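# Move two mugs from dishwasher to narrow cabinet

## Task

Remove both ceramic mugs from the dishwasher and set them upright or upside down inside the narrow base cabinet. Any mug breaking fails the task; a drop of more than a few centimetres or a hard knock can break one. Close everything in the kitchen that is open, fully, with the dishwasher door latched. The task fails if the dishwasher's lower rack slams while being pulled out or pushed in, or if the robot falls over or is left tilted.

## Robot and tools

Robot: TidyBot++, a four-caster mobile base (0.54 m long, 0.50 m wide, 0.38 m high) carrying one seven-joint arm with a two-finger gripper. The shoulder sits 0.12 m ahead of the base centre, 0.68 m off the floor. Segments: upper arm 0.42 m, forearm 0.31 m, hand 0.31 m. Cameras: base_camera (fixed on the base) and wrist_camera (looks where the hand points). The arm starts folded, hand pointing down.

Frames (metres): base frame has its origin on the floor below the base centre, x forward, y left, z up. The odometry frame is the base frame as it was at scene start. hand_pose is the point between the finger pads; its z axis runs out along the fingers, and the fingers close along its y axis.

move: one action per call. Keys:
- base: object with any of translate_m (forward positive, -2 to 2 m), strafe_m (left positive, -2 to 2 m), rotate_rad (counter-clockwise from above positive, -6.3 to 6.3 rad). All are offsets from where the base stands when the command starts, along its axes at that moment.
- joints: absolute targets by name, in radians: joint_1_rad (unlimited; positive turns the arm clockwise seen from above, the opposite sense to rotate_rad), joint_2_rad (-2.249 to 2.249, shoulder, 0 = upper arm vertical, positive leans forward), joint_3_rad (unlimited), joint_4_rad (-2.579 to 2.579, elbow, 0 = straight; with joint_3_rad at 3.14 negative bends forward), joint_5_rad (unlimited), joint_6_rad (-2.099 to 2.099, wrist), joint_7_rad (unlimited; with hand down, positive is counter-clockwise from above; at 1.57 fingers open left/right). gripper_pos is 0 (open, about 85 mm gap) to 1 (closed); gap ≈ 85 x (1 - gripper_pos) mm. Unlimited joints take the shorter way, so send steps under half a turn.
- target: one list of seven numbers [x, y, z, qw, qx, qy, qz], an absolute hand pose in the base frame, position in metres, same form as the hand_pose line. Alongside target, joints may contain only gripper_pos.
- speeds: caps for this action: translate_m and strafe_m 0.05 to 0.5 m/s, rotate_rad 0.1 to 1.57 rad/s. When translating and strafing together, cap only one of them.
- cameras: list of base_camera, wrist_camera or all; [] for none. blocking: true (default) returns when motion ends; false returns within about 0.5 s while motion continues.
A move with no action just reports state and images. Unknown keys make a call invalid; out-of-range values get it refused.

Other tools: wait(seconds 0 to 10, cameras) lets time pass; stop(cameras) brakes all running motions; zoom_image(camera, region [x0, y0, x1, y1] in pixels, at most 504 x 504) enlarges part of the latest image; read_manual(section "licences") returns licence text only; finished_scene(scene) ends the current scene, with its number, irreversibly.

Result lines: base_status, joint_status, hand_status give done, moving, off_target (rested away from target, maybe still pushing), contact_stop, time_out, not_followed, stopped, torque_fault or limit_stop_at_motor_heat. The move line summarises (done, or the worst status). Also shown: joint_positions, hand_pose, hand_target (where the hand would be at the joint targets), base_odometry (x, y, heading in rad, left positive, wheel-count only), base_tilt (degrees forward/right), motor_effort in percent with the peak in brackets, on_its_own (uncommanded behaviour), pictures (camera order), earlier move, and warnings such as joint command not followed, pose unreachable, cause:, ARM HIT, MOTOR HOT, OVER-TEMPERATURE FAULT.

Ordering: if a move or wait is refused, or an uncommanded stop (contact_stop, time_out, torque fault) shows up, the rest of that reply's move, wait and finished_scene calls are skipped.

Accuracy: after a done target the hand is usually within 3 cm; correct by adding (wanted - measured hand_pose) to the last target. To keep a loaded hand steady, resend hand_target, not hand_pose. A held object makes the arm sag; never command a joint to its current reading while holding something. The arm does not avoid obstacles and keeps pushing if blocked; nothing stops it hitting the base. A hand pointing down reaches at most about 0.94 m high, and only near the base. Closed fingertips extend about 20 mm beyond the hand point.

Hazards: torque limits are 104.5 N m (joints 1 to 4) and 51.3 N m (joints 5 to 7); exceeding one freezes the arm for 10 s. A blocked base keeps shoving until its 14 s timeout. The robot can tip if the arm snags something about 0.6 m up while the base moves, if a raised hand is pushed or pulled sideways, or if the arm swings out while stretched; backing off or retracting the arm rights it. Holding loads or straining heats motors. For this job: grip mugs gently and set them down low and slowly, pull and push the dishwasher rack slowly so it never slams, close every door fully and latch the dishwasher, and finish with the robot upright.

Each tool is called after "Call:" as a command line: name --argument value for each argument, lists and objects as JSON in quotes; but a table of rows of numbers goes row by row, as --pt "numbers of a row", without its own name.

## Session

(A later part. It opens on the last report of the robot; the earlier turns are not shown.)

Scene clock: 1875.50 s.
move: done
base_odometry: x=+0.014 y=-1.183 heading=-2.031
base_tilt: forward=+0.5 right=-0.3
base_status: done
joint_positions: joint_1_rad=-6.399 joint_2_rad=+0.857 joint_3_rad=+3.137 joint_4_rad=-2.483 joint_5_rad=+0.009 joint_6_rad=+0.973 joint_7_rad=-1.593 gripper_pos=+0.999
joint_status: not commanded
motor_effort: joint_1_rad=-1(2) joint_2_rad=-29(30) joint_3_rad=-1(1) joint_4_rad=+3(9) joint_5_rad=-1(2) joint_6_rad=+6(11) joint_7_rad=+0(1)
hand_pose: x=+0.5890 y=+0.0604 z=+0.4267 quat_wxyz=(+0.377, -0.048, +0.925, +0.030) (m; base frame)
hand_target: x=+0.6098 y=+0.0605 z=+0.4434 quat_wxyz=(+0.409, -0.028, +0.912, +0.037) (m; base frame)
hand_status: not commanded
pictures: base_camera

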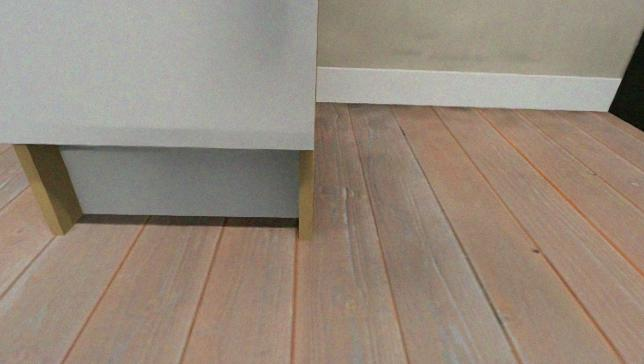

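Call:
move --base '{"translate_m": 0.02}' --speeds '{"translate_m": 0.05}' --cameras '["all"]'

Scene clock: 1878.93 s.
move: done
base_odometry: x=+0.005 y=-1.201 heading=-2.031
base_tilt: forward=+0.6 right=-0.3
base_status: done
joint_positions: joint_1_rad=-6.399 joint_2_rad=+0.857 joint_3_rad=+3.137 joint_4_rad=-2.519 joint_5_rad=+0.009 joint_6_rad=+0.973 joint_7_rad=-1.593 gripper_pos=+0.999
joint_status: not commanded
motor_effort: joint_1_rad=+0(2) joint_2_rad=-30(33) joint_3_rad=+0(2) joint_4_rad=+9(11) joint_5_rad=-2(4) joint_6_rad=+13(14) joint_7_rad=+0(1)
hand_pose: x=+0.5699 y=+0.0582 z=+0.4213 quat_wxyz=(+0.360, -0.048, +0.931, +0.029) (m; base frame)
hand_target: x=+0.6098 y=+0.0605 z=+0.4434 quat_wxyz=(+0.409, -0.028, +0.912, +0.037) (m; base frame)
hand_status: not commanded
pictures: base_camera, wrist_camera
camera_calibration:
wrist_camera: T_world_to_cam=[[-0.103657, 0.994165, -0.0298577, 0.0221726], [0.742506, 0.0973211, 0.662732, -0.648674], [0.66177, 0.046527, -0.748261, 0.0663251], [0, 0, 0, 1]] pos_world=[0.44005, 0.0380005, 0.480187]

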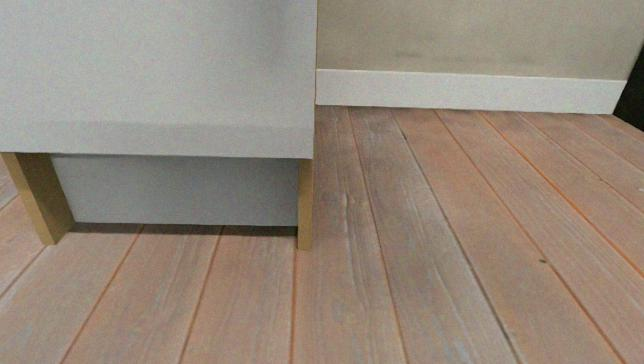

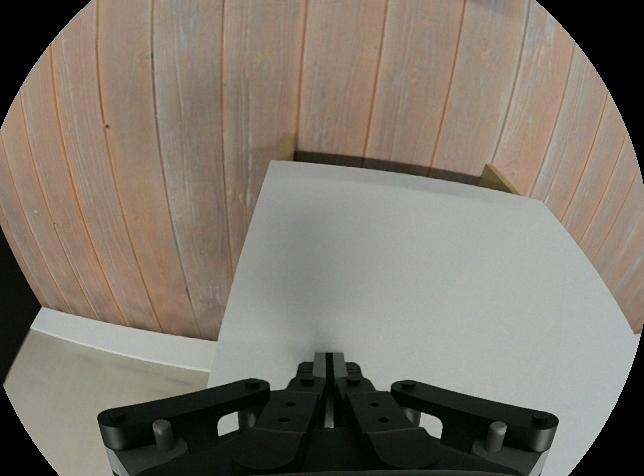

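Call:
zoom_image --camera "base_camera" --region '[260, 0, 380, 180]'

Scaled by 2.800.

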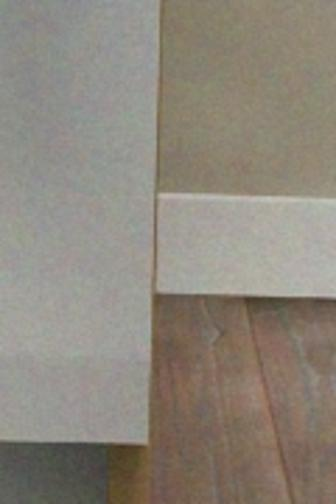

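Call:
move --base '{"translate_m": -0.74}' --speeds '{"translate_m": 0.3}' --cameras '["all"]'

Scene clock: 1922.20 s.
move: done
base_odometry: x=+0.334 y=-0.538 heading=-2.031
base_tilt: forward=+0.5 right=-0.3
base_status: done
joint_positions: joint_1_rad=-6.399 joint_2_rad=+0.853 joint_3_rad=+3.137 joint_4_rad=-2.465 joint_5_rad=+0.009 joint_6_rad=+0.993 joint_7_rad=-1.593 gripper_pos=+0.999
joint_status: not commanded
motor_effort: joint_1_rad=-1(3) joint_2_rad=-27(30) joint_3_rad=-1(1) joint_4_rad=+1(8) joint_5_rad=-1(3) joint_6_rad=+5(11) joint_7_rad=+0(1)
hand_pose: x=+0.6037 y=+0.0623 z=+0.4360 quat_wxyz=(+0.396, -0.047, +0.917, +0.032) (m; base frame)
hand_target: x=+0.6098 y=+0.0605 z=+0.4434 quat_wxyz=(+0.409, -0.028, +0.912, +0.037) (m; base frame)
hand_status: not commanded
pictures: base_camera, wrist_camera
camera_calibration:
wrist_camera: T_world_to_cam=[[-0.101474, 0.99443, -0.0285083, 0.0199761], [0.688978, 0.0909187, 0.719057, -0.675805], [0.717644, 0.0533238, -0.694366, -0.00289406], [0, 0, 0, 1]] pos_world=[0.469718, 0.0417328, 0.484502]

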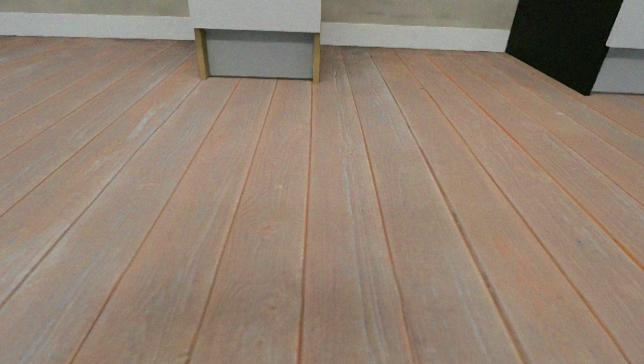

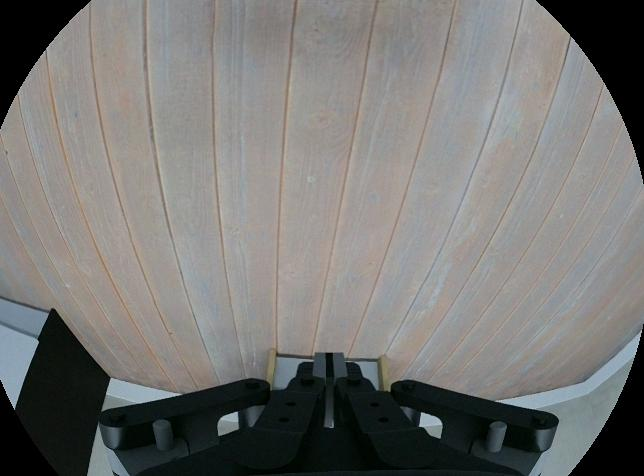

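Call:
zoom_image --camera "base_camera" --region '[170, 0, 350, 100]'

Scaled by 2.800.

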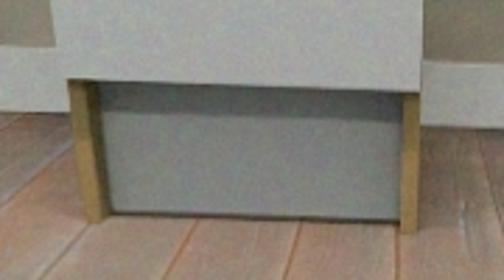

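Call:
move --base '{"rotate_rad": 1.571}' --speeds '{"rotate_rad": 0.6}' --cameras '["all"]'

Scene clock: 1936.60 s.
move: done
base_odometry: x=+0.334 y=-0.538 heading=-0.460
base_tilt: forward=+0.6 right=-0.4
base_status: done
joint_positions: joint_1_rad=-6.400 joint_2_rad=+0.853 joint_3_rad=+3.138 joint_4_rad=-2.465 joint_5_rad=+0.009 joint_6_rad=+0.993 joint_7_rad=-1.593 gripper_pos=+0.999
joint_status: not commanded
motor_effort: joint_1_rad=-1(4) joint_2_rad=-27(28) joint_3_rad=+0(3) joint_4_rad=+1(1) joint_5_rad=-2(3) joint_6_rad=+6(7) joint_7_rad=+0(1)
hand_pose: x=+0.6037 y=+0.0624 z=+0.4360 quat_wxyz=(+0.396, -0.048, +0.917, +0.032) (m; base frame)
hand_target: x=+0.6098 y=+0.0605 z=+0.4434 quat_wxyz=(+0.409, -0.028, +0.912, +0.037) (m; base frame)
hand_status: not commanded
pictures: base_camera, wrist_camera
camera_calibration:
wrist_camera: T_world_to_cam=[[-0.101892, 0.994374, -0.0289447, 0.0203882], [0.688911, 0.0915219, 0.719044, -0.675793], [0.717648, 0.0533245, -0.694361, -0.00289828], [0, 0, 0, 1]] pos_world=[0.469719, 0.0417309, 0.484503]

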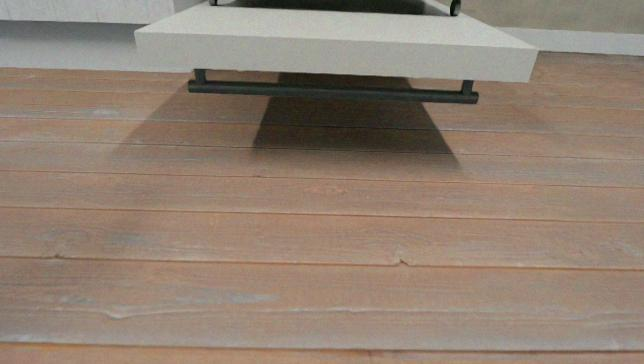

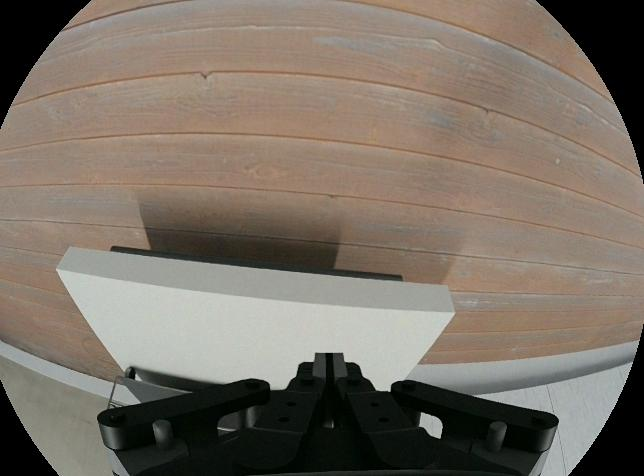

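Call:
move --joints '{"joint_1_rad": 0.02, "joint_2_rad": 1.365, "joint_3_rad": 3.1416, "joint_4_rad": -1.035, "joint_5_rad": 0.0, "joint_6_rad": 0.166, "joint_7_rad": -1.63, "gripper_pos": 1.0}' --cameras '["all"]'

Scene clock: 1963.53 s.
move: done
base_odometry: x=+0.334 y=-0.538 heading=-0.460
base_tilt: forward=+0.6 right=-0.3
base_status: not commanded
joint_positions: joint_1_rad=-6.289 joint_2_rad=+1.330 joint_3_rad=+3.138 joint_4_rad=-1.057 joint_5_rad=+0.009 joint_6_rad=+0.223 joint_7_rad=-1.593 gripper_pos=+0.999
joint_status: all done
motor_effort: joint_1_rad=-1(2) joint_2_rad=-49(50) joint_3_rad=-1(2) joint_4_rad=+16(16) joint_5_rad=-1(3) joint_6_rad=+7(8) joint_7_rad=+1(1)
hand_pose: x=+1.0013 y=+0.0093 z=+0.3797 quat_wxyz=(+0.470, +0.003, +0.883, +0.007) (m; base frame)
hand_target: x=+0.9884 y=-0.0160 z=+0.3443 quat_wxyz=(+0.438, +0.036, +0.898, +0.009) (m; base frame)
hand_status: not commanded
pictures: base_camera, wrist_camera
camera_calibration:
wrist_camera: T_world_to_cam=[[0.0173283, 0.999362, -0.0312422, -0.00643473], [0.569764, 0.0158075, 0.821657, -0.823316], [0.821626, -0.0320386, -0.569126, -0.475429], [0, 0, 0, 1]] pos_world=[0.859832, 0.00421307, 0.405703]

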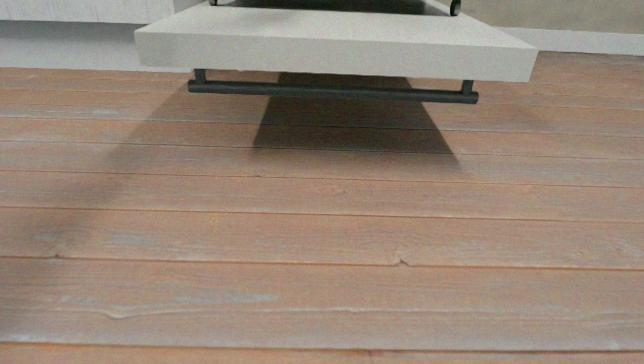

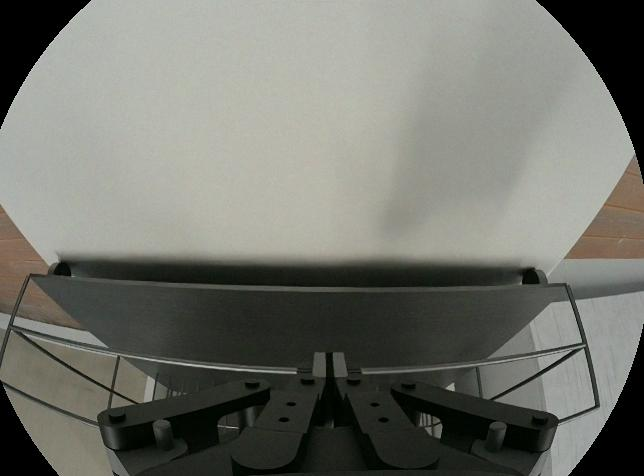

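Call:
move --joints '{"joint_1_rad": 0.02, "joint_2_rad": 1.4, "joint_3_rad": 3.1416, "joint_4_rad": -0.73, "joint_5_rad": 0.0, "joint_6_rad": -0.372, "joint_7_rad": -1.63, "gripper_pos": 1.0}' --cameras '["wrist_camera"]'

Scene clock: 2041.60 s.
move: done
base_odometry: x=+0.334 y=-0.538 heading=-0.460
base_tilt: forward=+0.5 right=-0.3
base_status: not commanded
joint_positions: joint_1_rad=-6.289 joint_2_rad=+1.366 joint_3_rad=+3.138 joint_4_rad=-0.750 joint_5_rad=+0.009 joint_6_rad=-0.315 joint_7_rad=-1.593 gripper_pos=+0.999
joint_status: all done
motor_effort: joint_1_rad=-1(2) joint_2_rad=-52(52) joint_3_rad=-1(1) joint_4_rad=+18(18) joint_5_rad=-1(3) joint_6_rad=+5(8) joint_7_rad=+0(1)
hand_pose: x=+1.0027 y=+0.0077 z=+0.3686 quat_wxyz=(+0.348, +0.004, +0.938, +0.004) (m; base frame)
hand_target: x=+0.9858 y=-0.0160 z=+0.3368 quat_wxyz=(+0.314, +0.038, +0.949, +0.006) (m; base frame)
hand_status: not commanded
pictures: wrist_camera
camera_calibration:
wrist_camera: T_world_to_cam=[[0.0107245, 0.999144, -0.0399635, 0.00457066], [0.767211, 0.0174099, 0.641159, -0.946327], [0.641305, -0.0375365, -0.766367, -0.229384], [0, 0, 0, 1]] pos_world=[0.873089, 0.00329841, 0.431136]

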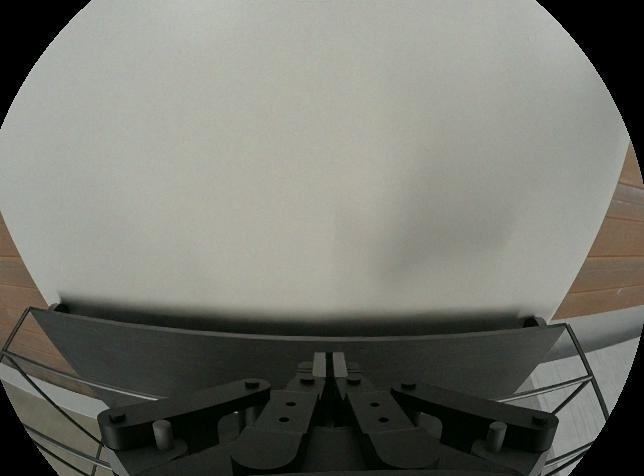

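Call:
move --base '{"translate_m": 0.06}' --speeds '{"translate_m": 0.08}' --cameras '["all"]'

Scene clock: 2045.53 s.
move: done
base_odometry: x=+0.387 y=-0.564 heading=-0.459
base_tilt: forward=+0.6 right=-0.4
base_status: done
joint_positions: joint_1_rad=-6.288 joint_2_rad=+1.372 joint_3_rad=+3.138 joint_4_rad=-0.744 joint_5_rad=+0.009 joint_6_rad=-0.325 joint_7_rad=-1.593 gripper_pos=+0.999
joint_status: not commanded
motor_effort: joint_1_rad=-1(2) joint_2_rad=-51(54) joint_3_rad=-1(1) joint_4_rad=+18(20) joint_5_rad=-2(2) joint_6_rad=+5(9) joint_7_rad=+0(1)
hand_pose: x=+1.0009 y=+0.0060 z=+0.3639 quat_wxyz=(+0.343, +0.005, +0.939, +0.004) (m; base frame)
hand_target: x=+0.9858 y=-0.0160 z=+0.3368 quat_wxyz=(+0.314, +0.038, +0.949, +0.006) (m; base frame)
hand_status: not commanded
pictures: base_camera, wrist_camera
camera_calibration:
wrist_camera: T_world_to_cam=[[0.0122438, 0.999117, -0.040181, 0.0046137], [0.773423, 0.0160067, 0.633688, -0.945402], [0.633772, -0.0388357, -0.772544, -0.222027], [0, 0, 0, 1]] pos_world=[0.871853, 0.00190059, 0.427749]

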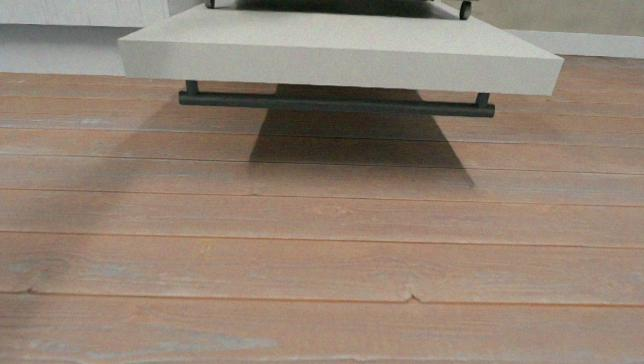

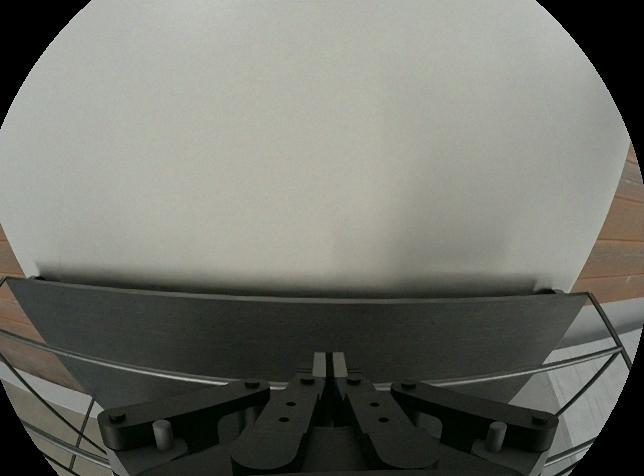

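Call:
move --base '{"translate_m": 0.05}' --speeds '{"translate_m": 0.06}' --cameras '["all"]'

Scene clock: 2065.90 s.
move: done
base_odometry: x=+0.432 y=-0.586 heading=-0.458
base_tilt: forward=+0.5 right=-0.3
base_status: done
joint_positions: joint_1_rad=-6.286 joint_2_rad=+1.372 joint_3_rad=+3.138 joint_4_rad=-0.743 joint_5_rad=+0.009 joint_6_rad=-0.335 joint_7_rad=-1.593 gripper_pos=+0.999
joint_status: not commanded
motor_effort: joint_1_rad=-1(2) joint_2_rad=-51(53) joint_3_rad=-1(1) joint_4_rad=+18(21) joint_5_rad=-1(2) joint_6_rad=+5(9) joint_7_rad=+0(1)
hand_pose: x=+0.9986 y=+0.0045 z=+0.3619 quat_wxyz=(+0.338, +0.006, +0.941, +0.003) (m; base frame)
hand_target: x=+0.9858 y=-0.0160 z=+0.3368 quat_wxyz=(+0.314, +0.038, +0.949, +0.006) (m; base frame)
hand_status: not commanded
pictures: base_camera, wrist_camera
camera_calibration:
wrist_camera: T_world_to_cam=[[0.0135403, 0.999094, -0.0403477, 0.00484174], [0.779791, 0.014707, 0.625867, -0.945819], [0.625893, -0.0399372, -0.778886, -0.212083], [0, 0, 0, 1]] pos_world=[0.870217, 0.00060279, 0.426963]

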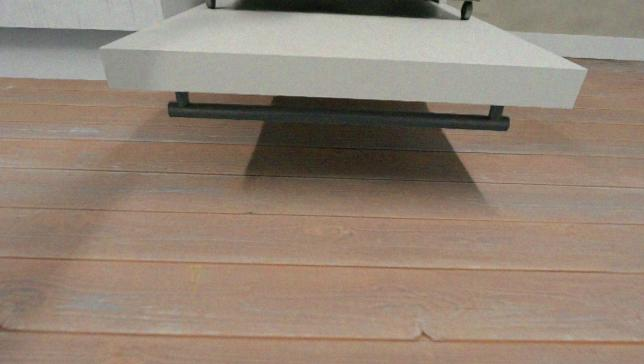

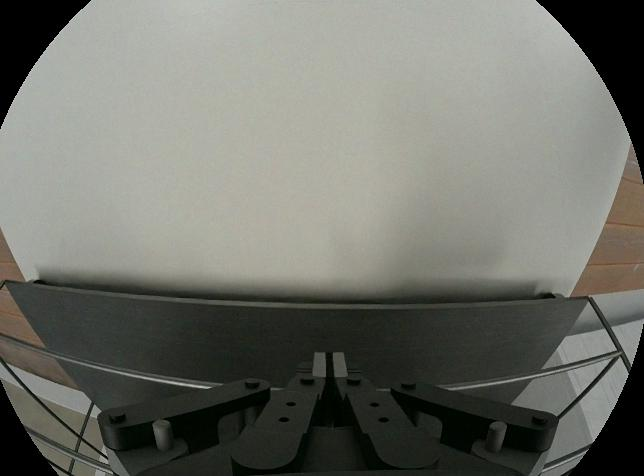

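Call:
move --base '{"translate_m": 0.15}' --speeds '{"translate_m": 0.07}' --cameras '["all"]'

Scene clock: 2072.27 s.
move: done
base_odometry: x=+0.567 y=-0.653 heading=-0.457
base_tilt: forward=+0.5 right=-0.2
base_status: done
joint_positions: joint_1_rad=-6.283 joint_2_rad=+1.384 joint_3_rad=+3.138 joint_4_rad=-0.742 joint_5_rad=+0.009 joint_6_rad=-0.344 joint_7_rad=-1.593 gripper_pos=+0.999
joint_status: not commanded
motor_effort: joint_1_rad=-1(2) joint_2_rad=-51(55) joint_3_rad=-1(2) joint_4_rad=+17(21) joint_5_rad=-1(3) joint_6_rad=+5(9) joint_7_rad=+0(1)
hand_pose: x=+0.9933 y=+0.0023 z=+0.3504 quat_wxyz=(+0.330, +0.007, +0.944, +0.003) (m; base frame)
hand_target: x=+0.9858 y=-0.0160 z=+0.3368 quat_wxyz=(+0.314, +0.038, +0.949, +0.006) (m; base frame)
hand_status: not commanded
pictures: base_camera, wrist_camera
camera_calibration:
wrist_camera: T_world_to_cam=[[0.0152599, 0.999055, -0.0407003, 0.00508613], [0.791426, 0.0128082, 0.61113, -0.941004], [0.611074, -0.0415371, -0.790483, -0.198984], [0, 0, 0, 1]] pos_world=[0.866252, -0.00129397, 0.41799]

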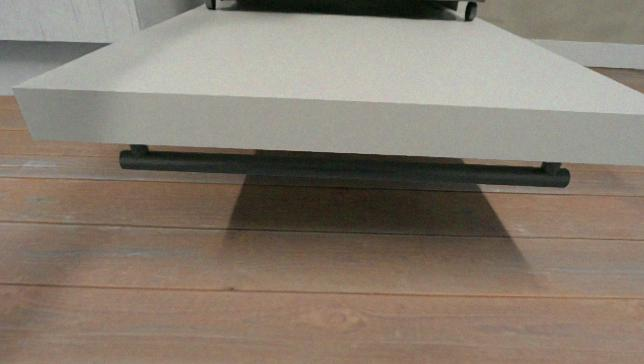

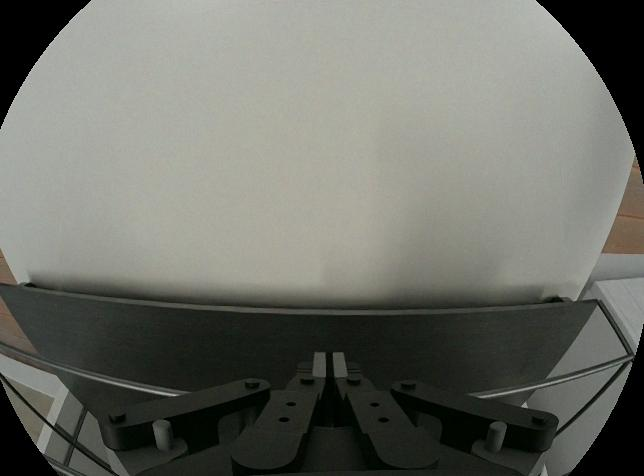

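Call:
move --base '{"translate_m": 0.1}' --speeds '{"translate_m": 0.06}' --cameras '["all"]'

Scene clock: 2080.47 s.
move: done
base_odometry: x=+0.657 y=-0.697 heading=-0.456
base_tilt: forward=+0.5 right=-0.3
base_status: done
joint_positions: joint_1_rad=-6.281 joint_2_rad=+1.391 joint_3_rad=+3.138 joint_4_rad=-0.744 joint_5_rad=+0.009 joint_6_rad=-0.351 joint_7_rad=-1.593 gripper_pos=+0.999
joint_status: not commanded
motor_effort: joint_1_rad=-1(3) joint_2_rad=-53(56) joint_3_rad=-1(2) joint_4_rad=+18(22) joint_5_rad=-1(3) joint_6_rad=+6(9) joint_7_rad=+0(1)
hand_pose: x=+0.9883 y=+0.0003 z=+0.3422 quat_wxyz=(+0.322, +0.008, +0.947, +0.002) (m; base frame)
hand_target: x=+0.9858 y=-0.0160 z=+0.3368 quat_wxyz=(+0.314, +0.038, +0.949, +0.006) (m; base frame)
hand_status: not commanded
pictures: base_camera, wrist_camera
camera_calibration:
wrist_camera: T_world_to_cam=[[0.017004, 0.999014, -0.0410114, 0.00531242], [0.801435, 0.0109072, 0.597982, -0.937377], [0.59784, -0.0430361, -0.80046, -0.186066], [0, 0, 0, 1]] pos_world=[0.862394, -0.00309054, 0.411814]

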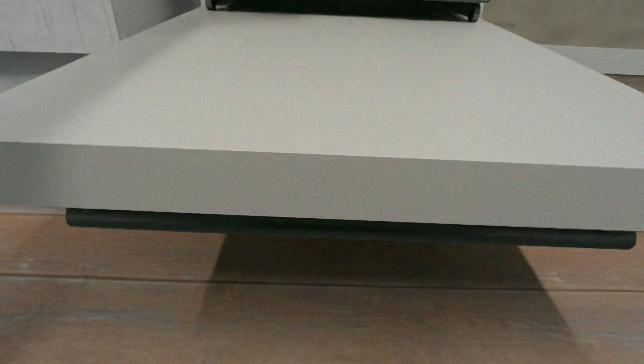

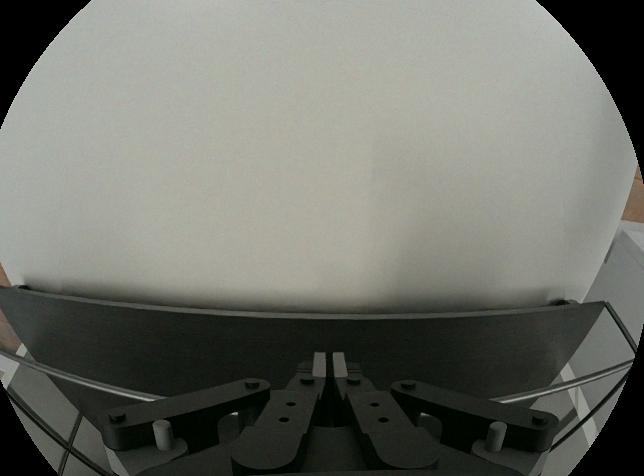

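Call:
move --base '{"translate_m": 0.08}' --speeds '{"translate_m": 0.06}' --cameras '["all"]'

Scene clock: 2089.63 s.
move: done
base_odometry: x=+0.729 y=-0.732 heading=-0.455
base_tilt: forward=+0.5 right=-0.4
base_status: done
joint_positions: joint_1_rad=-6.279 joint_2_rad=+1.393 joint_3_rad=+3.138 joint_4_rad=-0.746 joint_5_rad=+0.009 joint_6_rad=-0.355 joint_7_rad=-1.593 gripper_pos=+0.999
joint_status: not commanded
motor_effort: joint_1_rad=-1(3) joint_2_rad=-53(56) joint_3_rad=-1(2) joint_4_rad=+19(22) joint_5_rad=-1(3) joint_6_rad=+7(10) joint_7_rad=+0(1)
hand_pose: x=+0.9859 y=-0.0011 z=+0.3390 quat_wxyz=(+0.318, +0.009, +0.948, +0.002) (m; base frame)
hand_target: x=+0.9858 y=-0.0160 z=+0.3368 quat_wxyz=(+0.314, +0.038, +0.949, +0.006) (m; base frame)
hand_status: not commanded
pictures: base_camera, wrist_camera
camera_calibration:
wrist_camera: T_world_to_cam=[[0.018181, 0.998987, -0.041158, 0.00539518], [0.806153, 0.00970337, 0.591628, -0.935913], [0.591428, -0.043936, -0.80516, -0.179354], [0, 0, 0, 1]] pos_world=[0.860466, -0.00418828, 0.409526]

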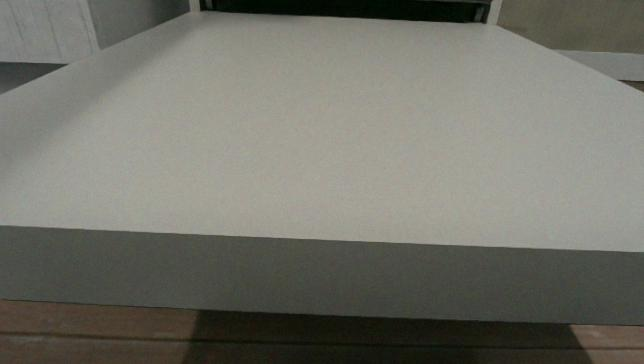

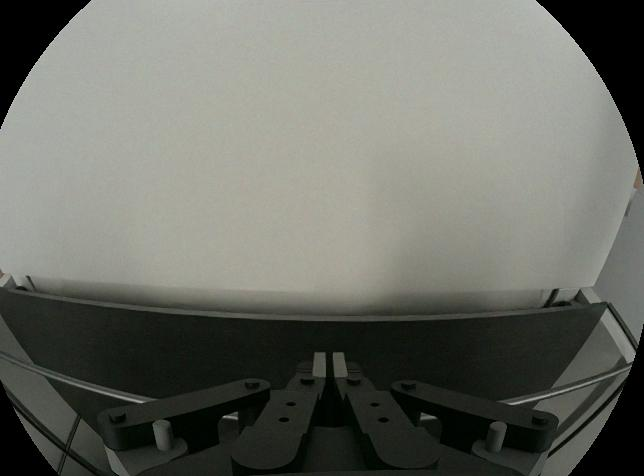

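Call:
move --base '{"translate_m": 0.03}' --speeds '{"translate_m": 0.05}' --cameras '["all"]'

Scene clock: 2096.77 s.
move: done
base_odometry: x=+0.756 y=-0.745 heading=-0.454
base_tilt: forward=+0.6 right=-0.3
base_status: done
joint_positions: joint_1_rad=-6.278 joint_2_rad=+1.394 joint_3_rad=+3.138 joint_4_rad=-0.748 joint_5_rad=+0.009 joint_6_rad=-0.357 joint_7_rad=-1.593 gripper_pos=+0.999
joint_status: not commanded
motor_effort: joint_1_rad=-1(3) joint_2_rad=-54(56) joint_3_rad=-1(2) joint_4_rad=+19(23) joint_5_rad=-2(2) joint_6_rad=+7(9) joint_7_rad=+0(1)
hand_pose: x=+0.9844 y=-0.0019 z=+0.3372 quat_wxyz=(+0.316, +0.009, +0.949, +0.002) (m; base frame)
hand_target: x=+0.9858 y=-0.0160 z=+0.3368 quat_wxyz=(+0.314, +0.038, +0.949, +0.006) (m; base frame)
hand_status: not commanded
pictures: base_camera, wrist_camera
camera_calibration:
wrist_camera: T_world_to_cam=[[0.0189957, 0.998968, -0.0412547, 0.00540533], [0.808767, 0.0089064, 0.588062, -0.935015], [0.587823, -0.0445361, -0.807763, -0.175468], [0, 0, 0, 1]] pos_world=[0.85925, -0.00488679, 0.408333]

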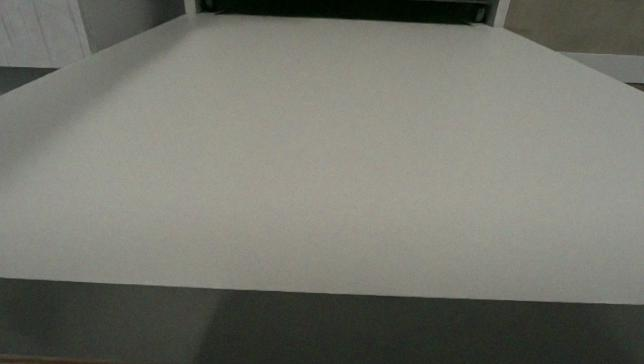

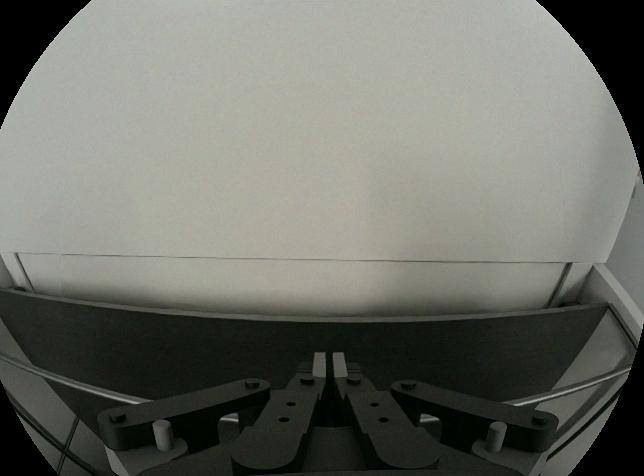

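Call:
move --base '{"translate_m": 0.022}' --speeds '{"translate_m": 0.05}' --cameras '["all"]'

Scene clock: 2111.07 s.
move: done
base_odometry: x=+0.776 y=-0.754 heading=-0.454
base_tilt: forward=+0.6 right=-0.3
base_status: done
joint_positions: joint_1_rad=-6.278 joint_2_rad=+1.396 joint_3_rad=+3.138 joint_4_rad=-0.754 joint_5_rad=+0.009 joint_6_rad=-0.363 joint_7_rad=-1.593 gripper_pos=+0.999
joint_status: not commanded
motor_effort: joint_1_rad=-1(3) joint_2_rad=-55(58) joint_3_rad=-1(2) joint_4_rad=+20(25) joint_5_rad=-1(2) joint_6_rad=+7(12) joint_7_rad=+0(1)
hand_pose: x=+0.9798 y=-0.0024 z=+0.3317 quat_wxyz=(+0.310, +0.010, +0.951, +0.002) (m; base frame)
hand_target: x=+0.9858 y=-0.0160 z=+0.3368 quat_wxyz=(+0.314, +0.038, +0.949, +0.006) (m; base frame)
hand_status: not commanded
pictures: base_camera, wrist_camera
camera_calibration:
wrist_camera: T_world_to_cam=[[0.0190243, 0.998959, -0.0414607, 0.0057741], [0.816576, 0.00840413, 0.577177, -0.932203], [0.576925, -0.0448362, -0.815566, -0.163974], [0, 0, 0, 1]] pos_world=[0.855706, -0.00528572, 0.404554]

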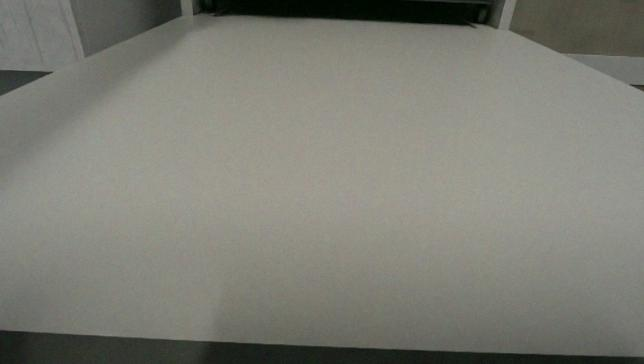

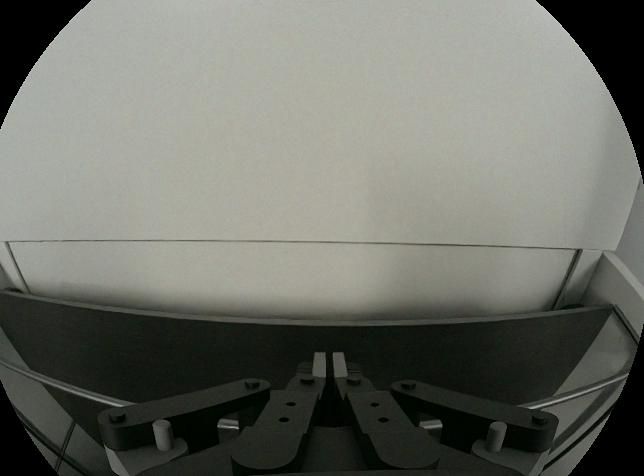

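Call:
move --joints '{"joint_2_rad": 1.411, "joint_4_rad": -0.709}' --cameras '[]'

Call:
move --joints '{"joint_2_rad": 1.4215, "joint_4_rad": -0.6885}' --cameras '[]'

Call:
move --joints '{"joint_2_rad": 1.432, "joint_4_rad": -0.668}' --cameras '["all"]'

Scene clock: 2128.97 s.
move: off_target
base_odometry: x=+0.775 y=-0.754 heading=-0.454
base_tilt: forward=+0.5 right=-0.3
base_status: not commanded
joint_positions: joint_1_rad=-6.278 joint_2_rad=+1.398 joint_3_rad=+3.138 joint_4_rad=-0.749 joint_5_rad=+0.009 joint_6_rad=-0.366 joint_7_rad=-1.593 gripper_pos=+0.999
joint_status: joint_4_rad off_target (ended at -0.749, target -0.709); the others done
motor_effort: joint_1_rad=+0(1) joint_2_rad=-53(55) joint_3_rad=-1(1) joint_4_rad=+21(22) joint_5_rad=-1(2) joint_6_rad=+9(10) joint_7_rad=+0(1)
hand_pose: x=+0.9802 y=-0.0024 z=+0.3312 quat_wxyz=(+0.309, +0.010, +0.951, +0.002) (m; base frame)
hand_target: x=+0.9907 y=-0.0161 z=+0.3368 quat_wxyz=(+0.319, +0.038, +0.947, +0.006) (m; base frame)
hand_status: not commanded
pictures: none
No camera images: "cameras" was empty.

Scene clock: 2129.53 s.
move: off_target
base_odometry: x=+0.775 y=-0.754 heading=-0.454
base_tilt: forward=+0.6 right=-0.4
base_status: not commanded
joint_positions: joint_1_rad=-6.278 joint_2_rad=+1.400 joint_3_rad=+3.138 joint_4_rad=-0.742 joint_5_rad=+0.009 joint_6_rad=-0.374 joint_7_rad=-1.593 gripper_pos=+0.999
joint_status: joint_4_rad off_target (ended at -0.742, target -0.689); the others done
motor_effort: joint_1_rad=+0(1) joint_2_rad=-53(55) joint_3_rad=+0(1) joint_4_rad=+23(24) joint_5_rad=-1(2) joint_6_rad=+11(12) joint_7_rad=+0(1)
hand_pose: x=+0.9804 y=-0.0024 z=+0.3312 quat_wxyz=(+0.308, +0.010, +0.951, +0.002) (m; base frame)
hand_target: x=+0.9954 y=-0.0162 z=+0.3370 quat_wxyz=(+0.324, +0.037, +0.945, +0.006) (m; base frame)
hand_status: not commanded
pictures: none
No camera images: "cameras" was empty.

Scene clock: 2130.10 s.
move: off_target
base_odometry: x=+0.775 y=-0.754 heading=-0.454
base_tilt: forward=+0.6 right=-0.3
base_status: not commanded
joint_positions: joint_1_rad=-6.278 joint_2_rad=+1.403 joint_3_rad=+3.138 joint_4_rad=-0.732 joint_5_rad=+0.009 joint_6_rad=-0.386 joint_7_rad=-1.593 gripper_pos=+0.999
joint_status: joint_4_rad off_target (ended at -0.732, target -0.668); the others done
motor_effort: joint_1_rad=+1(1) joint_2_rad=-52(54) joint_3_rad=+0(0) joint_4_rad=+25(26) joint_5_rad=-1(2) joint_6_rad=+13(15) joint_7_rad=+0(1)
hand_pose: x=+0.9806 y=-0.0025 z=+0.3311 quat_wxyz=(+0.305, +0.010, +0.952, +0.001) (m; base frame)
hand_target: x=+1.0001 y=-0.0163 z=+0.3372 quat_wxyz=(+0.329, +0.037, +0.944, +0.006) (m; base frame)
hand_status: not commanded
pictures: base_camera, wrist_camera
camera_calibration:
wrist_camera: T_world_to_cam=[[0.0188, 0.998955, -0.0416502, 0.00613395], [0.821559, 0.00830665, 0.570063, -0.934952], [0.569813, -0.0449353, -0.820545, -0.156322], [0, 0, 0, 1]] pos_world=[0.857077, -0.00538558, 0.404968]

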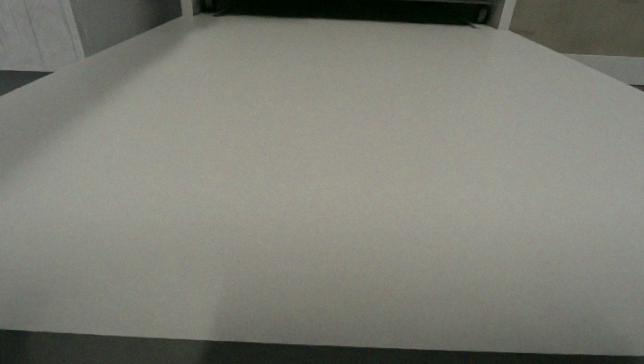

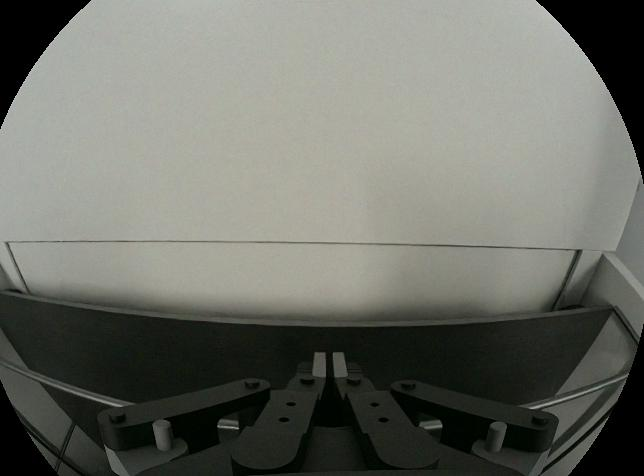

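Call:
move --joints '{"joint_2_rad": 1.44, "joint_4_rad": -0.648, "joint_6_rad": -0.35}' --cameras '[]'

Call:
move --joints '{"joint_2_rad": 1.448, "joint_4_rad": -0.628, "joint_6_rad": -0.33}' --cameras '["all"]'

Scene clock: 2138.07 s.
move: off_target
base_odometry: x=+0.775 y=-0.754 heading=-0.454
base_tilt: forward=+0.6 right=-0.3
base_status: not commanded
joint_positions: joint_1_rad=-6.278 joint_2_rad=+1.405 joint_3_rad=+3.138 joint_4_rad=-0.728 joint_5_rad=+0.009 joint_6_rad=-0.388 joint_7_rad=-1.593 gripper_pos=+0.999
joint_status: joint_4_rad off_target (ended at -0.728, target -0.648); the others done
motor_effort: joint_1_rad=+1(1) joint_2_rad=-50(53) joint_3_rad=+1(1) joint_4_rad=+27(29) joint_5_rad=-1(1) joint_6_rad=+18(18) joint_7_rad=+1(1)
hand_pose: x=+0.9811 y=-0.0025 z=+0.3307 quat_wxyz=(+0.306, +0.010, +0.952, +0.001) (m; base frame)
hand_target: x=+1.0107 y=-0.0165 z=+0.3439 quat_wxyz=(+0.345, +0.037, +0.938, +0.007) (m; base frame)
hand_status: not commanded
pictures: none
No camera images: "cameras" was empty.

Scene clock: 2138.63 s.
move: off_target
base_odometry: x=+0.775 y=-0.754 heading=-0.454
base_tilt: forward=+0.5 right=-0.3
base_status: not commanded
joint_positions: joint_1_rad=-6.278 joint_2_rad=+1.406 joint_3_rad=+3.138 joint_4_rad=-0.724 joint_5_rad=+0.009 joint_6_rad=-0.390 joint_7_rad=-1.593 gripper_pos=+0.999
joint_status: joint_2_rad off_target (ended at +1.406, target +1.448); joint_4_rad off_target (ended at -0.724, target -0.628); the others done
motor_effort: joint_1_rad=+2(2) joint_2_rad=-48(52) joint_3_rad=+1(1) joint_4_rad=+30(31) joint_5_rad=-1(1) joint_6_rad=+20(23) joint_7_rad=+0(1)
hand_pose: x=+0.9816 y=-0.0025 z=+0.3306 quat_wxyz=(+0.306, +0.010, +0.952, +0.001) (m; base frame)
hand_target: x=+1.0204 y=-0.0167 z=+0.3504 quat_wxyz=(+0.360, +0.037, +0.932, +0.007) (m; base frame)
hand_status: not commanded
pictures: base_camera, wrist_camera
camera_calibration:
wrist_camera: T_world_to_cam=[[0.0188698, 0.998951, -0.0417283, 0.00606612], [0.821401, 0.00830634, 0.570291, -0.935446], [0.570039, -0.0450369, -0.820382, -0.157563], [0, 0, 0, 1]] pos_world=[0.858078, -0.00538575, 0.404468]

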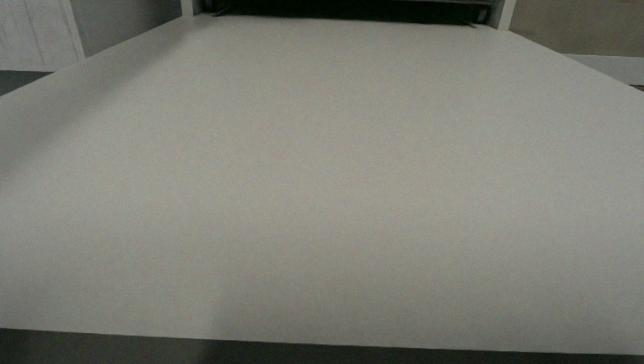

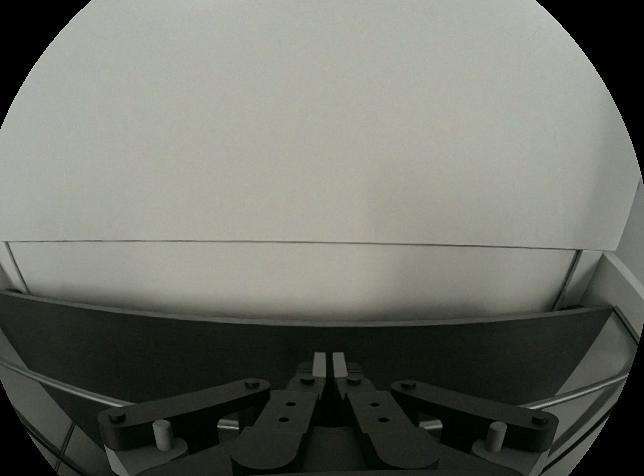

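Call:
move --joints '{"joint_2_rad": 1.265, "joint_4_rad": -0.915, "joint_6_rad": -0.29}' --cameras '["wrist_camera"]'

Call:
move --joints '{"joint_2_rad": 1.135, "joint_4_rad": -1.1, "joint_6_rad": -0.222}' --cameras '["wrist_camera"]'

Scene clock: 2165.27 s.
move: done
base_odometry: x=+0.775 y=-0.754 heading=-0.454
base_tilt: forward=+0.6 right=-0.3
base_status: not commanded
joint_positions: joint_1_rad=-6.278 joint_2_rad=+1.265 joint_3_rad=+3.138 joint_4_rad=-0.907 joint_5_rad=+0.009 joint_6_rad=-0.326 joint_7_rad=-1.593 gripper_pos=+0.999
joint_status: all done
motor_effort: joint_1_rad=-1(2) joint_2_rad=-50(57) joint_3_rad=-1(1) joint_4_rad=+17(31) joint_5_rad=-2(2) joint_6_rad=+5(21) joint_7_rad=+1(1)
hand_pose: x=+0.9664 y=-0.0021 z=+0.3818 quat_wxyz=(+0.316, +0.009, +0.949, +0.002) (m; base frame)
hand_target: x=+0.9716 y=-0.0157 z=+0.3849 quat_wxyz=(+0.329, +0.037, +0.943, +0.006) (m; base frame)
hand_status: not commanded
pictures: wrist_camera
camera_calibration:
wrist_camera: T_world_to_cam=[[0.0189742, 0.998973, -0.041156, 0.00775793], [0.80826, 0.00890403, 0.588759, -0.946433], [0.58852, -0.0444359, -0.80726, -0.129709], [0, 0, 0, 1]] pos_world=[0.841153, -0.00508661, 0.452832]

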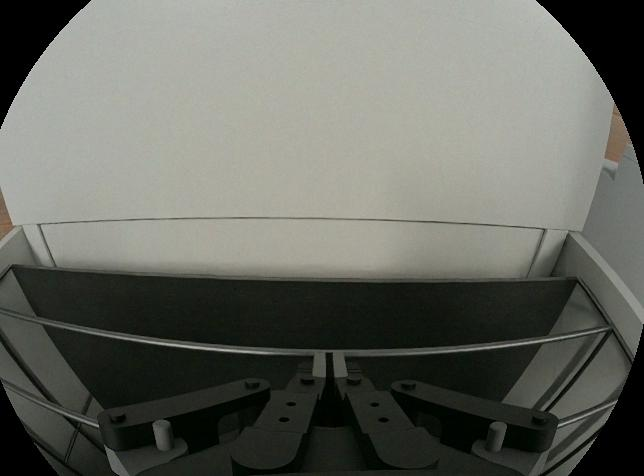

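Scene clock: 2166.73 s.
move: done
base_odometry: x=+0.775 y=-0.754 heading=-0.454
base_tilt: forward=+0.5 right=-0.4
base_status: not commanded
joint_positions: joint_1_rad=-6.278 joint_2_rad=+1.135 joint_3_rad=+3.138 joint_4_rad=-1.090 joint_5_rad=+0.009 joint_6_rad=-0.276 joint_7_rad=-1.593 gripper_pos=+0.999
joint_status: all done
motor_effort: joint_1_rad=-1(1) joint_2_rad=-48(51) joint_3_rad=-1(1) joint_4_rad=+17(18) joint_5_rad=-2(3) joint_6_rad=+5(6) joint_7_rad=+0(1)
hand_pose: x=+0.9362 y=-0.0016 z=+0.4190 quat_wxyz=(+0.315, +0.009, +0.949, +0.002) (m; base frame)
hand_target: x=+0.9447 y=-0.0152 z=+0.4245 quat_wxyz=(+0.336, +0.037, +0.941, +0.007) (m; base frame)
hand_status: not commanded
pictures: wrist_camera
camera_calibration:
wrist_camera: T_world_to_cam=[[0.0180394, 0.998994, -0.0410672, 0.0102849], [0.809652, 0.00950351, 0.586833, -0.944527], [0.586633, -0.0438362, -0.808666, -0.0795964], [0, 0, 0, 1]] pos_world=[0.811246, -0.00478748, 0.490335]

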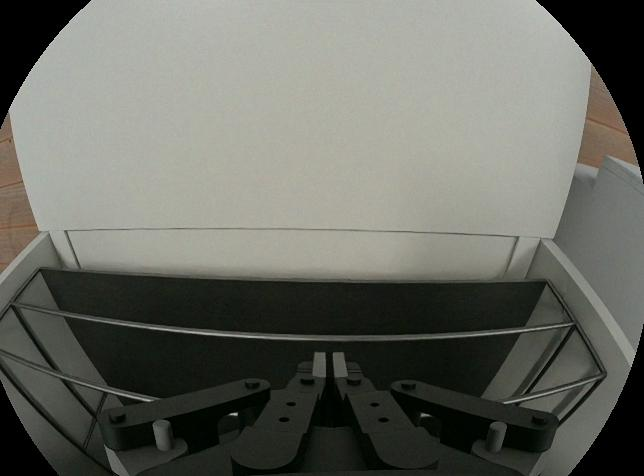

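Call:
move --base '{"translate_m": -0.75}' --speeds '{"translate_m": 0.3}' --cameras '["all"]'

Scene clock: 2293.13 s.
move: done
base_odometry: x=+0.101 y=-0.425 heading=-0.453
base_tilt: forward=+0.6 right=-0.3
base_status: done
joint_positions: joint_1_rad=-6.275 joint_2_rad=+1.134 joint_3_rad=+3.138 joint_4_rad=-1.097 joint_5_rad=+0.009 joint_6_rad=-0.271 joint_7_rad=-1.593 gripper_pos=+0.999
joint_status: not commanded
motor_effort: joint_1_rad=-1(7) joint_2_rad=-48(50) joint_3_rad=-1(4) joint_4_rad=+16(18) joint_5_rad=-1(2) joint_6_rad=+5(6) joint_7_rad=+0(1)
hand_pose: x=+0.9346 y=-0.0041 z=+0.4175 quat_wxyz=(+0.315, +0.011, +0.949, +0.001) (m; base frame)
hand_target: x=+0.9447 y=-0.0152 z=+0.4245 quat_wxyz=(+0.336, +0.037, +0.941, +0.007) (m; base frame)
hand_status: not commanded
pictures: base_camera, wrist_camera
camera_calibration:
wrist_camera: T_world_to_cam=[[0.0209911, 0.998933, -0.0411416, 0.00999609], [0.81031, 0.00710556, 0.585958, -0.942506], [0.585625, -0.0456373, -0.809296, -0.0787641], [0, 0, 0, 1]] pos_world=[0.809639, -0.00688298, 0.488937]

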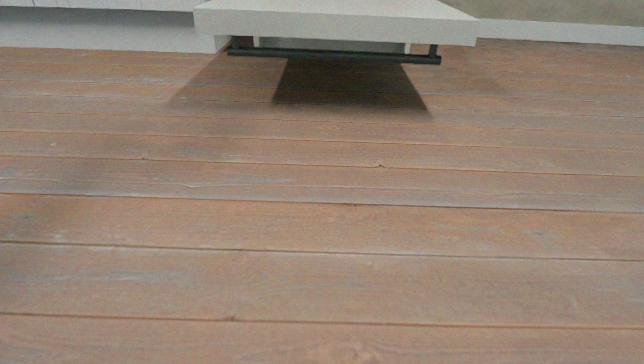

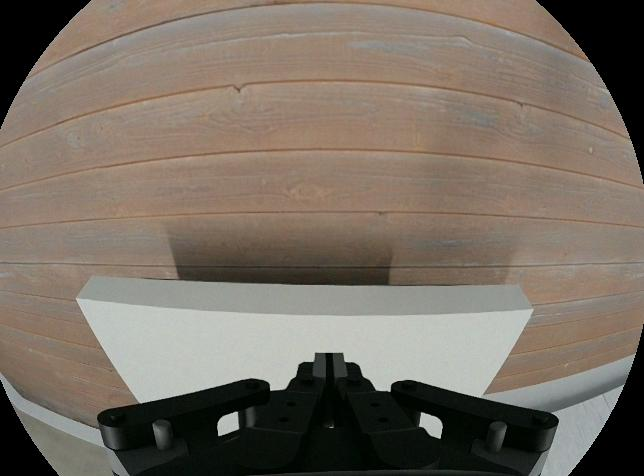

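Call:
move --joints '{"joint_1_rad": 0.01, "joint_2_rad": 2.11, "joint_3_rad": 3.1416, "joint_4_rad": -1.262, "joint_5_rad": 0.0, "joint_6_rad": 1.79, "joint_7_rad": -1.63}' --cameras '["all"]'

Scene clock: 2315.33 s.
move: done
base_odometry: x=+0.101 y=-0.426 heading=-0.453
base_tilt: forward=+0.5 right=-0.2
base_status: not commanded
joint_positions: joint_1_rad=-6.275 joint_2_rad=+2.096 joint_3_rad=+3.138 joint_4_rad=-1.253 joint_5_rad=+0.009 joint_6_rad=+1.734 joint_7_rad=-1.593 gripper_pos=+0.999
joint_status: all done
motor_effort: joint_1_rad=-1(2) joint_2_rad=-32(50) joint_3_rad=+0(2) joint_4_rad=+2(17) joint_5_rad=-1(3) joint_6_rad=+10(10) joint_7_rad=+0(1)
hand_pose: x=+0.7294 y=-0.0004 z=+0.1495 quat_wxyz=(+0.691, +0.010, +0.723, +0.009) (m; base frame)
hand_target: x=+0.7195 y=-0.0047 z=+0.1563 quat_wxyz=(+0.703, +0.025, +0.711, +0.017) (m; base frame)
hand_status: not commanded
pictures: base_camera, wrist_camera
camera_calibration:
wrist_camera: T_world_to_cam=[[0.0427182, 0.999082, -0.00331696, -0.0219392], [0.0586567, 0.000806277, 0.998278, -0.13265], [0.997364, -0.0428392, -0.0585684, -0.587875], [0, 0, 0, 1]] pos_world=[0.595043, -0.00315809, 0.0979179]

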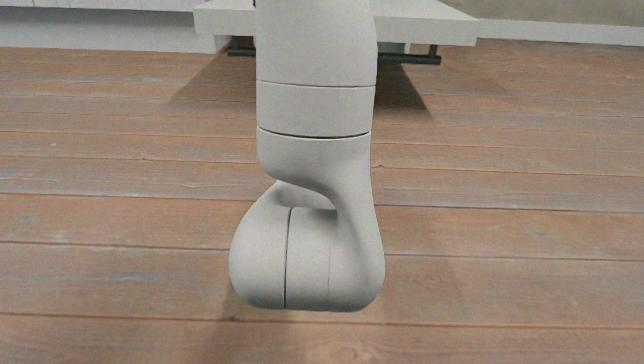

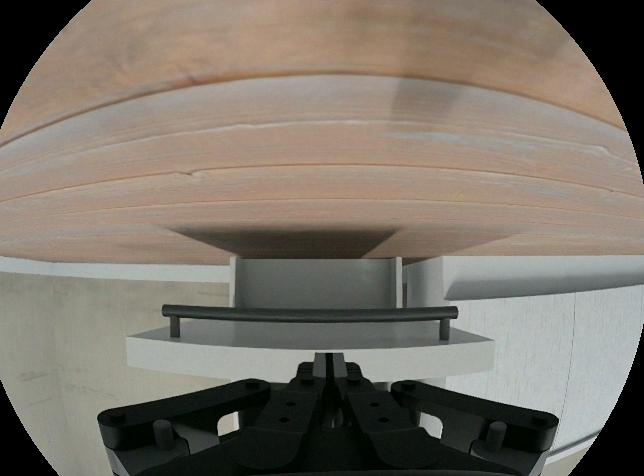

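Call:
move --joints '{"joint_7_rad": 0.0}' --cameras '[]'

Call:
move --joints '{"joint_7_rad": 1.615}' --cameras '["wrist_camera"]'

Scene clock: 2383.57 s.
move: done
base_odometry: x=+0.101 y=-0.426 heading=-0.453
base_tilt: forward=+0.5 right=-0.3
base_status: not commanded
joint_positions: joint_1_rad=-6.275 joint_2_rad=+2.096 joint_3_rad=+3.138 joint_4_rad=-1.253 joint_5_rad=+0.009 joint_6_rad=+1.737 joint_7_rad=-0.045 gripper_pos=+0.999
joint_status: all done
motor_effort: joint_1_rad=-1(2) joint_2_rad=-33(33) joint_3_rad=-1(1) joint_4_rad=+2(2) joint_5_rad=-1(2) joint_6_rad=+8(10) joint_7_rad=+1(1)
hand_pose: x=+0.7295 y=-0.0004 z=+0.1504 quat_wxyz=(+0.501, -0.497, +0.523, -0.477) (m; base frame)
hand_target: x=+0.7195 y=-0.0047 z=+0.1563 quat_wxyz=(+0.495, -0.500, +0.505, -0.500) (m; base frame)
hand_status: not commanded
pictures: none
No camera images: "cameras" was empty.

Scene clock: 2385.73 s.
move: done
base_odometry: x=+0.101 y=-0.426 heading=-0.453
base_tilt: forward=+0.6 right=-0.3
base_status: not commanded
joint_positions: joint_1_rad=-6.275 joint_2_rad=+2.096 joint_3_rad=+3.138 joint_4_rad=-1.253 joint_5_rad=+0.009 joint_6_rad=+1.737 joint_7_rad=+1.569 gripper_pos=+0.999
joint_status: all done
motor_effort: joint_1_rad=-1(1) joint_2_rad=-32(33) joint_3_rad=-1(1) joint_4_rad=+2(2) joint_5_rad=-2(2) joint_6_rad=+9(10) joint_7_rad=+0(1)
hand_pose: x=+0.7295 y=-0.0004 z=+0.1505 quat_wxyz=(+0.002, -0.722, +0.003, -0.692) (m; base frame)
hand_target: x=+0.7195 y=-0.0047 z=+0.1563 quat_wxyz=(-0.019, -0.711, -0.012, -0.703) (m; base frame)
hand_status: not commanded
pictures: wrist_camera
camera_calibration:
wrist_camera: T_world_to_cam=[[0.0414162, -0.998932, 0.02047, -0.0254005], [-0.02715, -0.0216052, -0.999398, 0.229553], [0.998773, 0.0408355, -0.0280158, -0.593465], [0, 0, 0, 1]] pos_world=[0.600021, 0.0038206, 0.213309]

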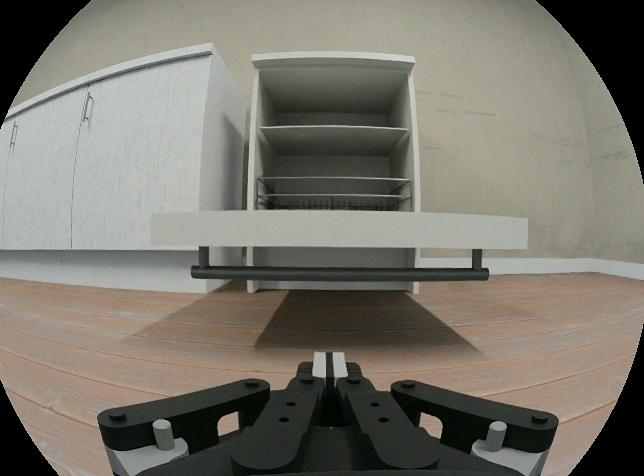

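Call:
zoom_image --camera "wrist_camera" --region '[130, 190, 550, 410]'

Scaled by 1.200.

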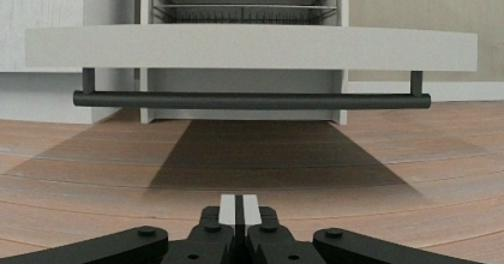

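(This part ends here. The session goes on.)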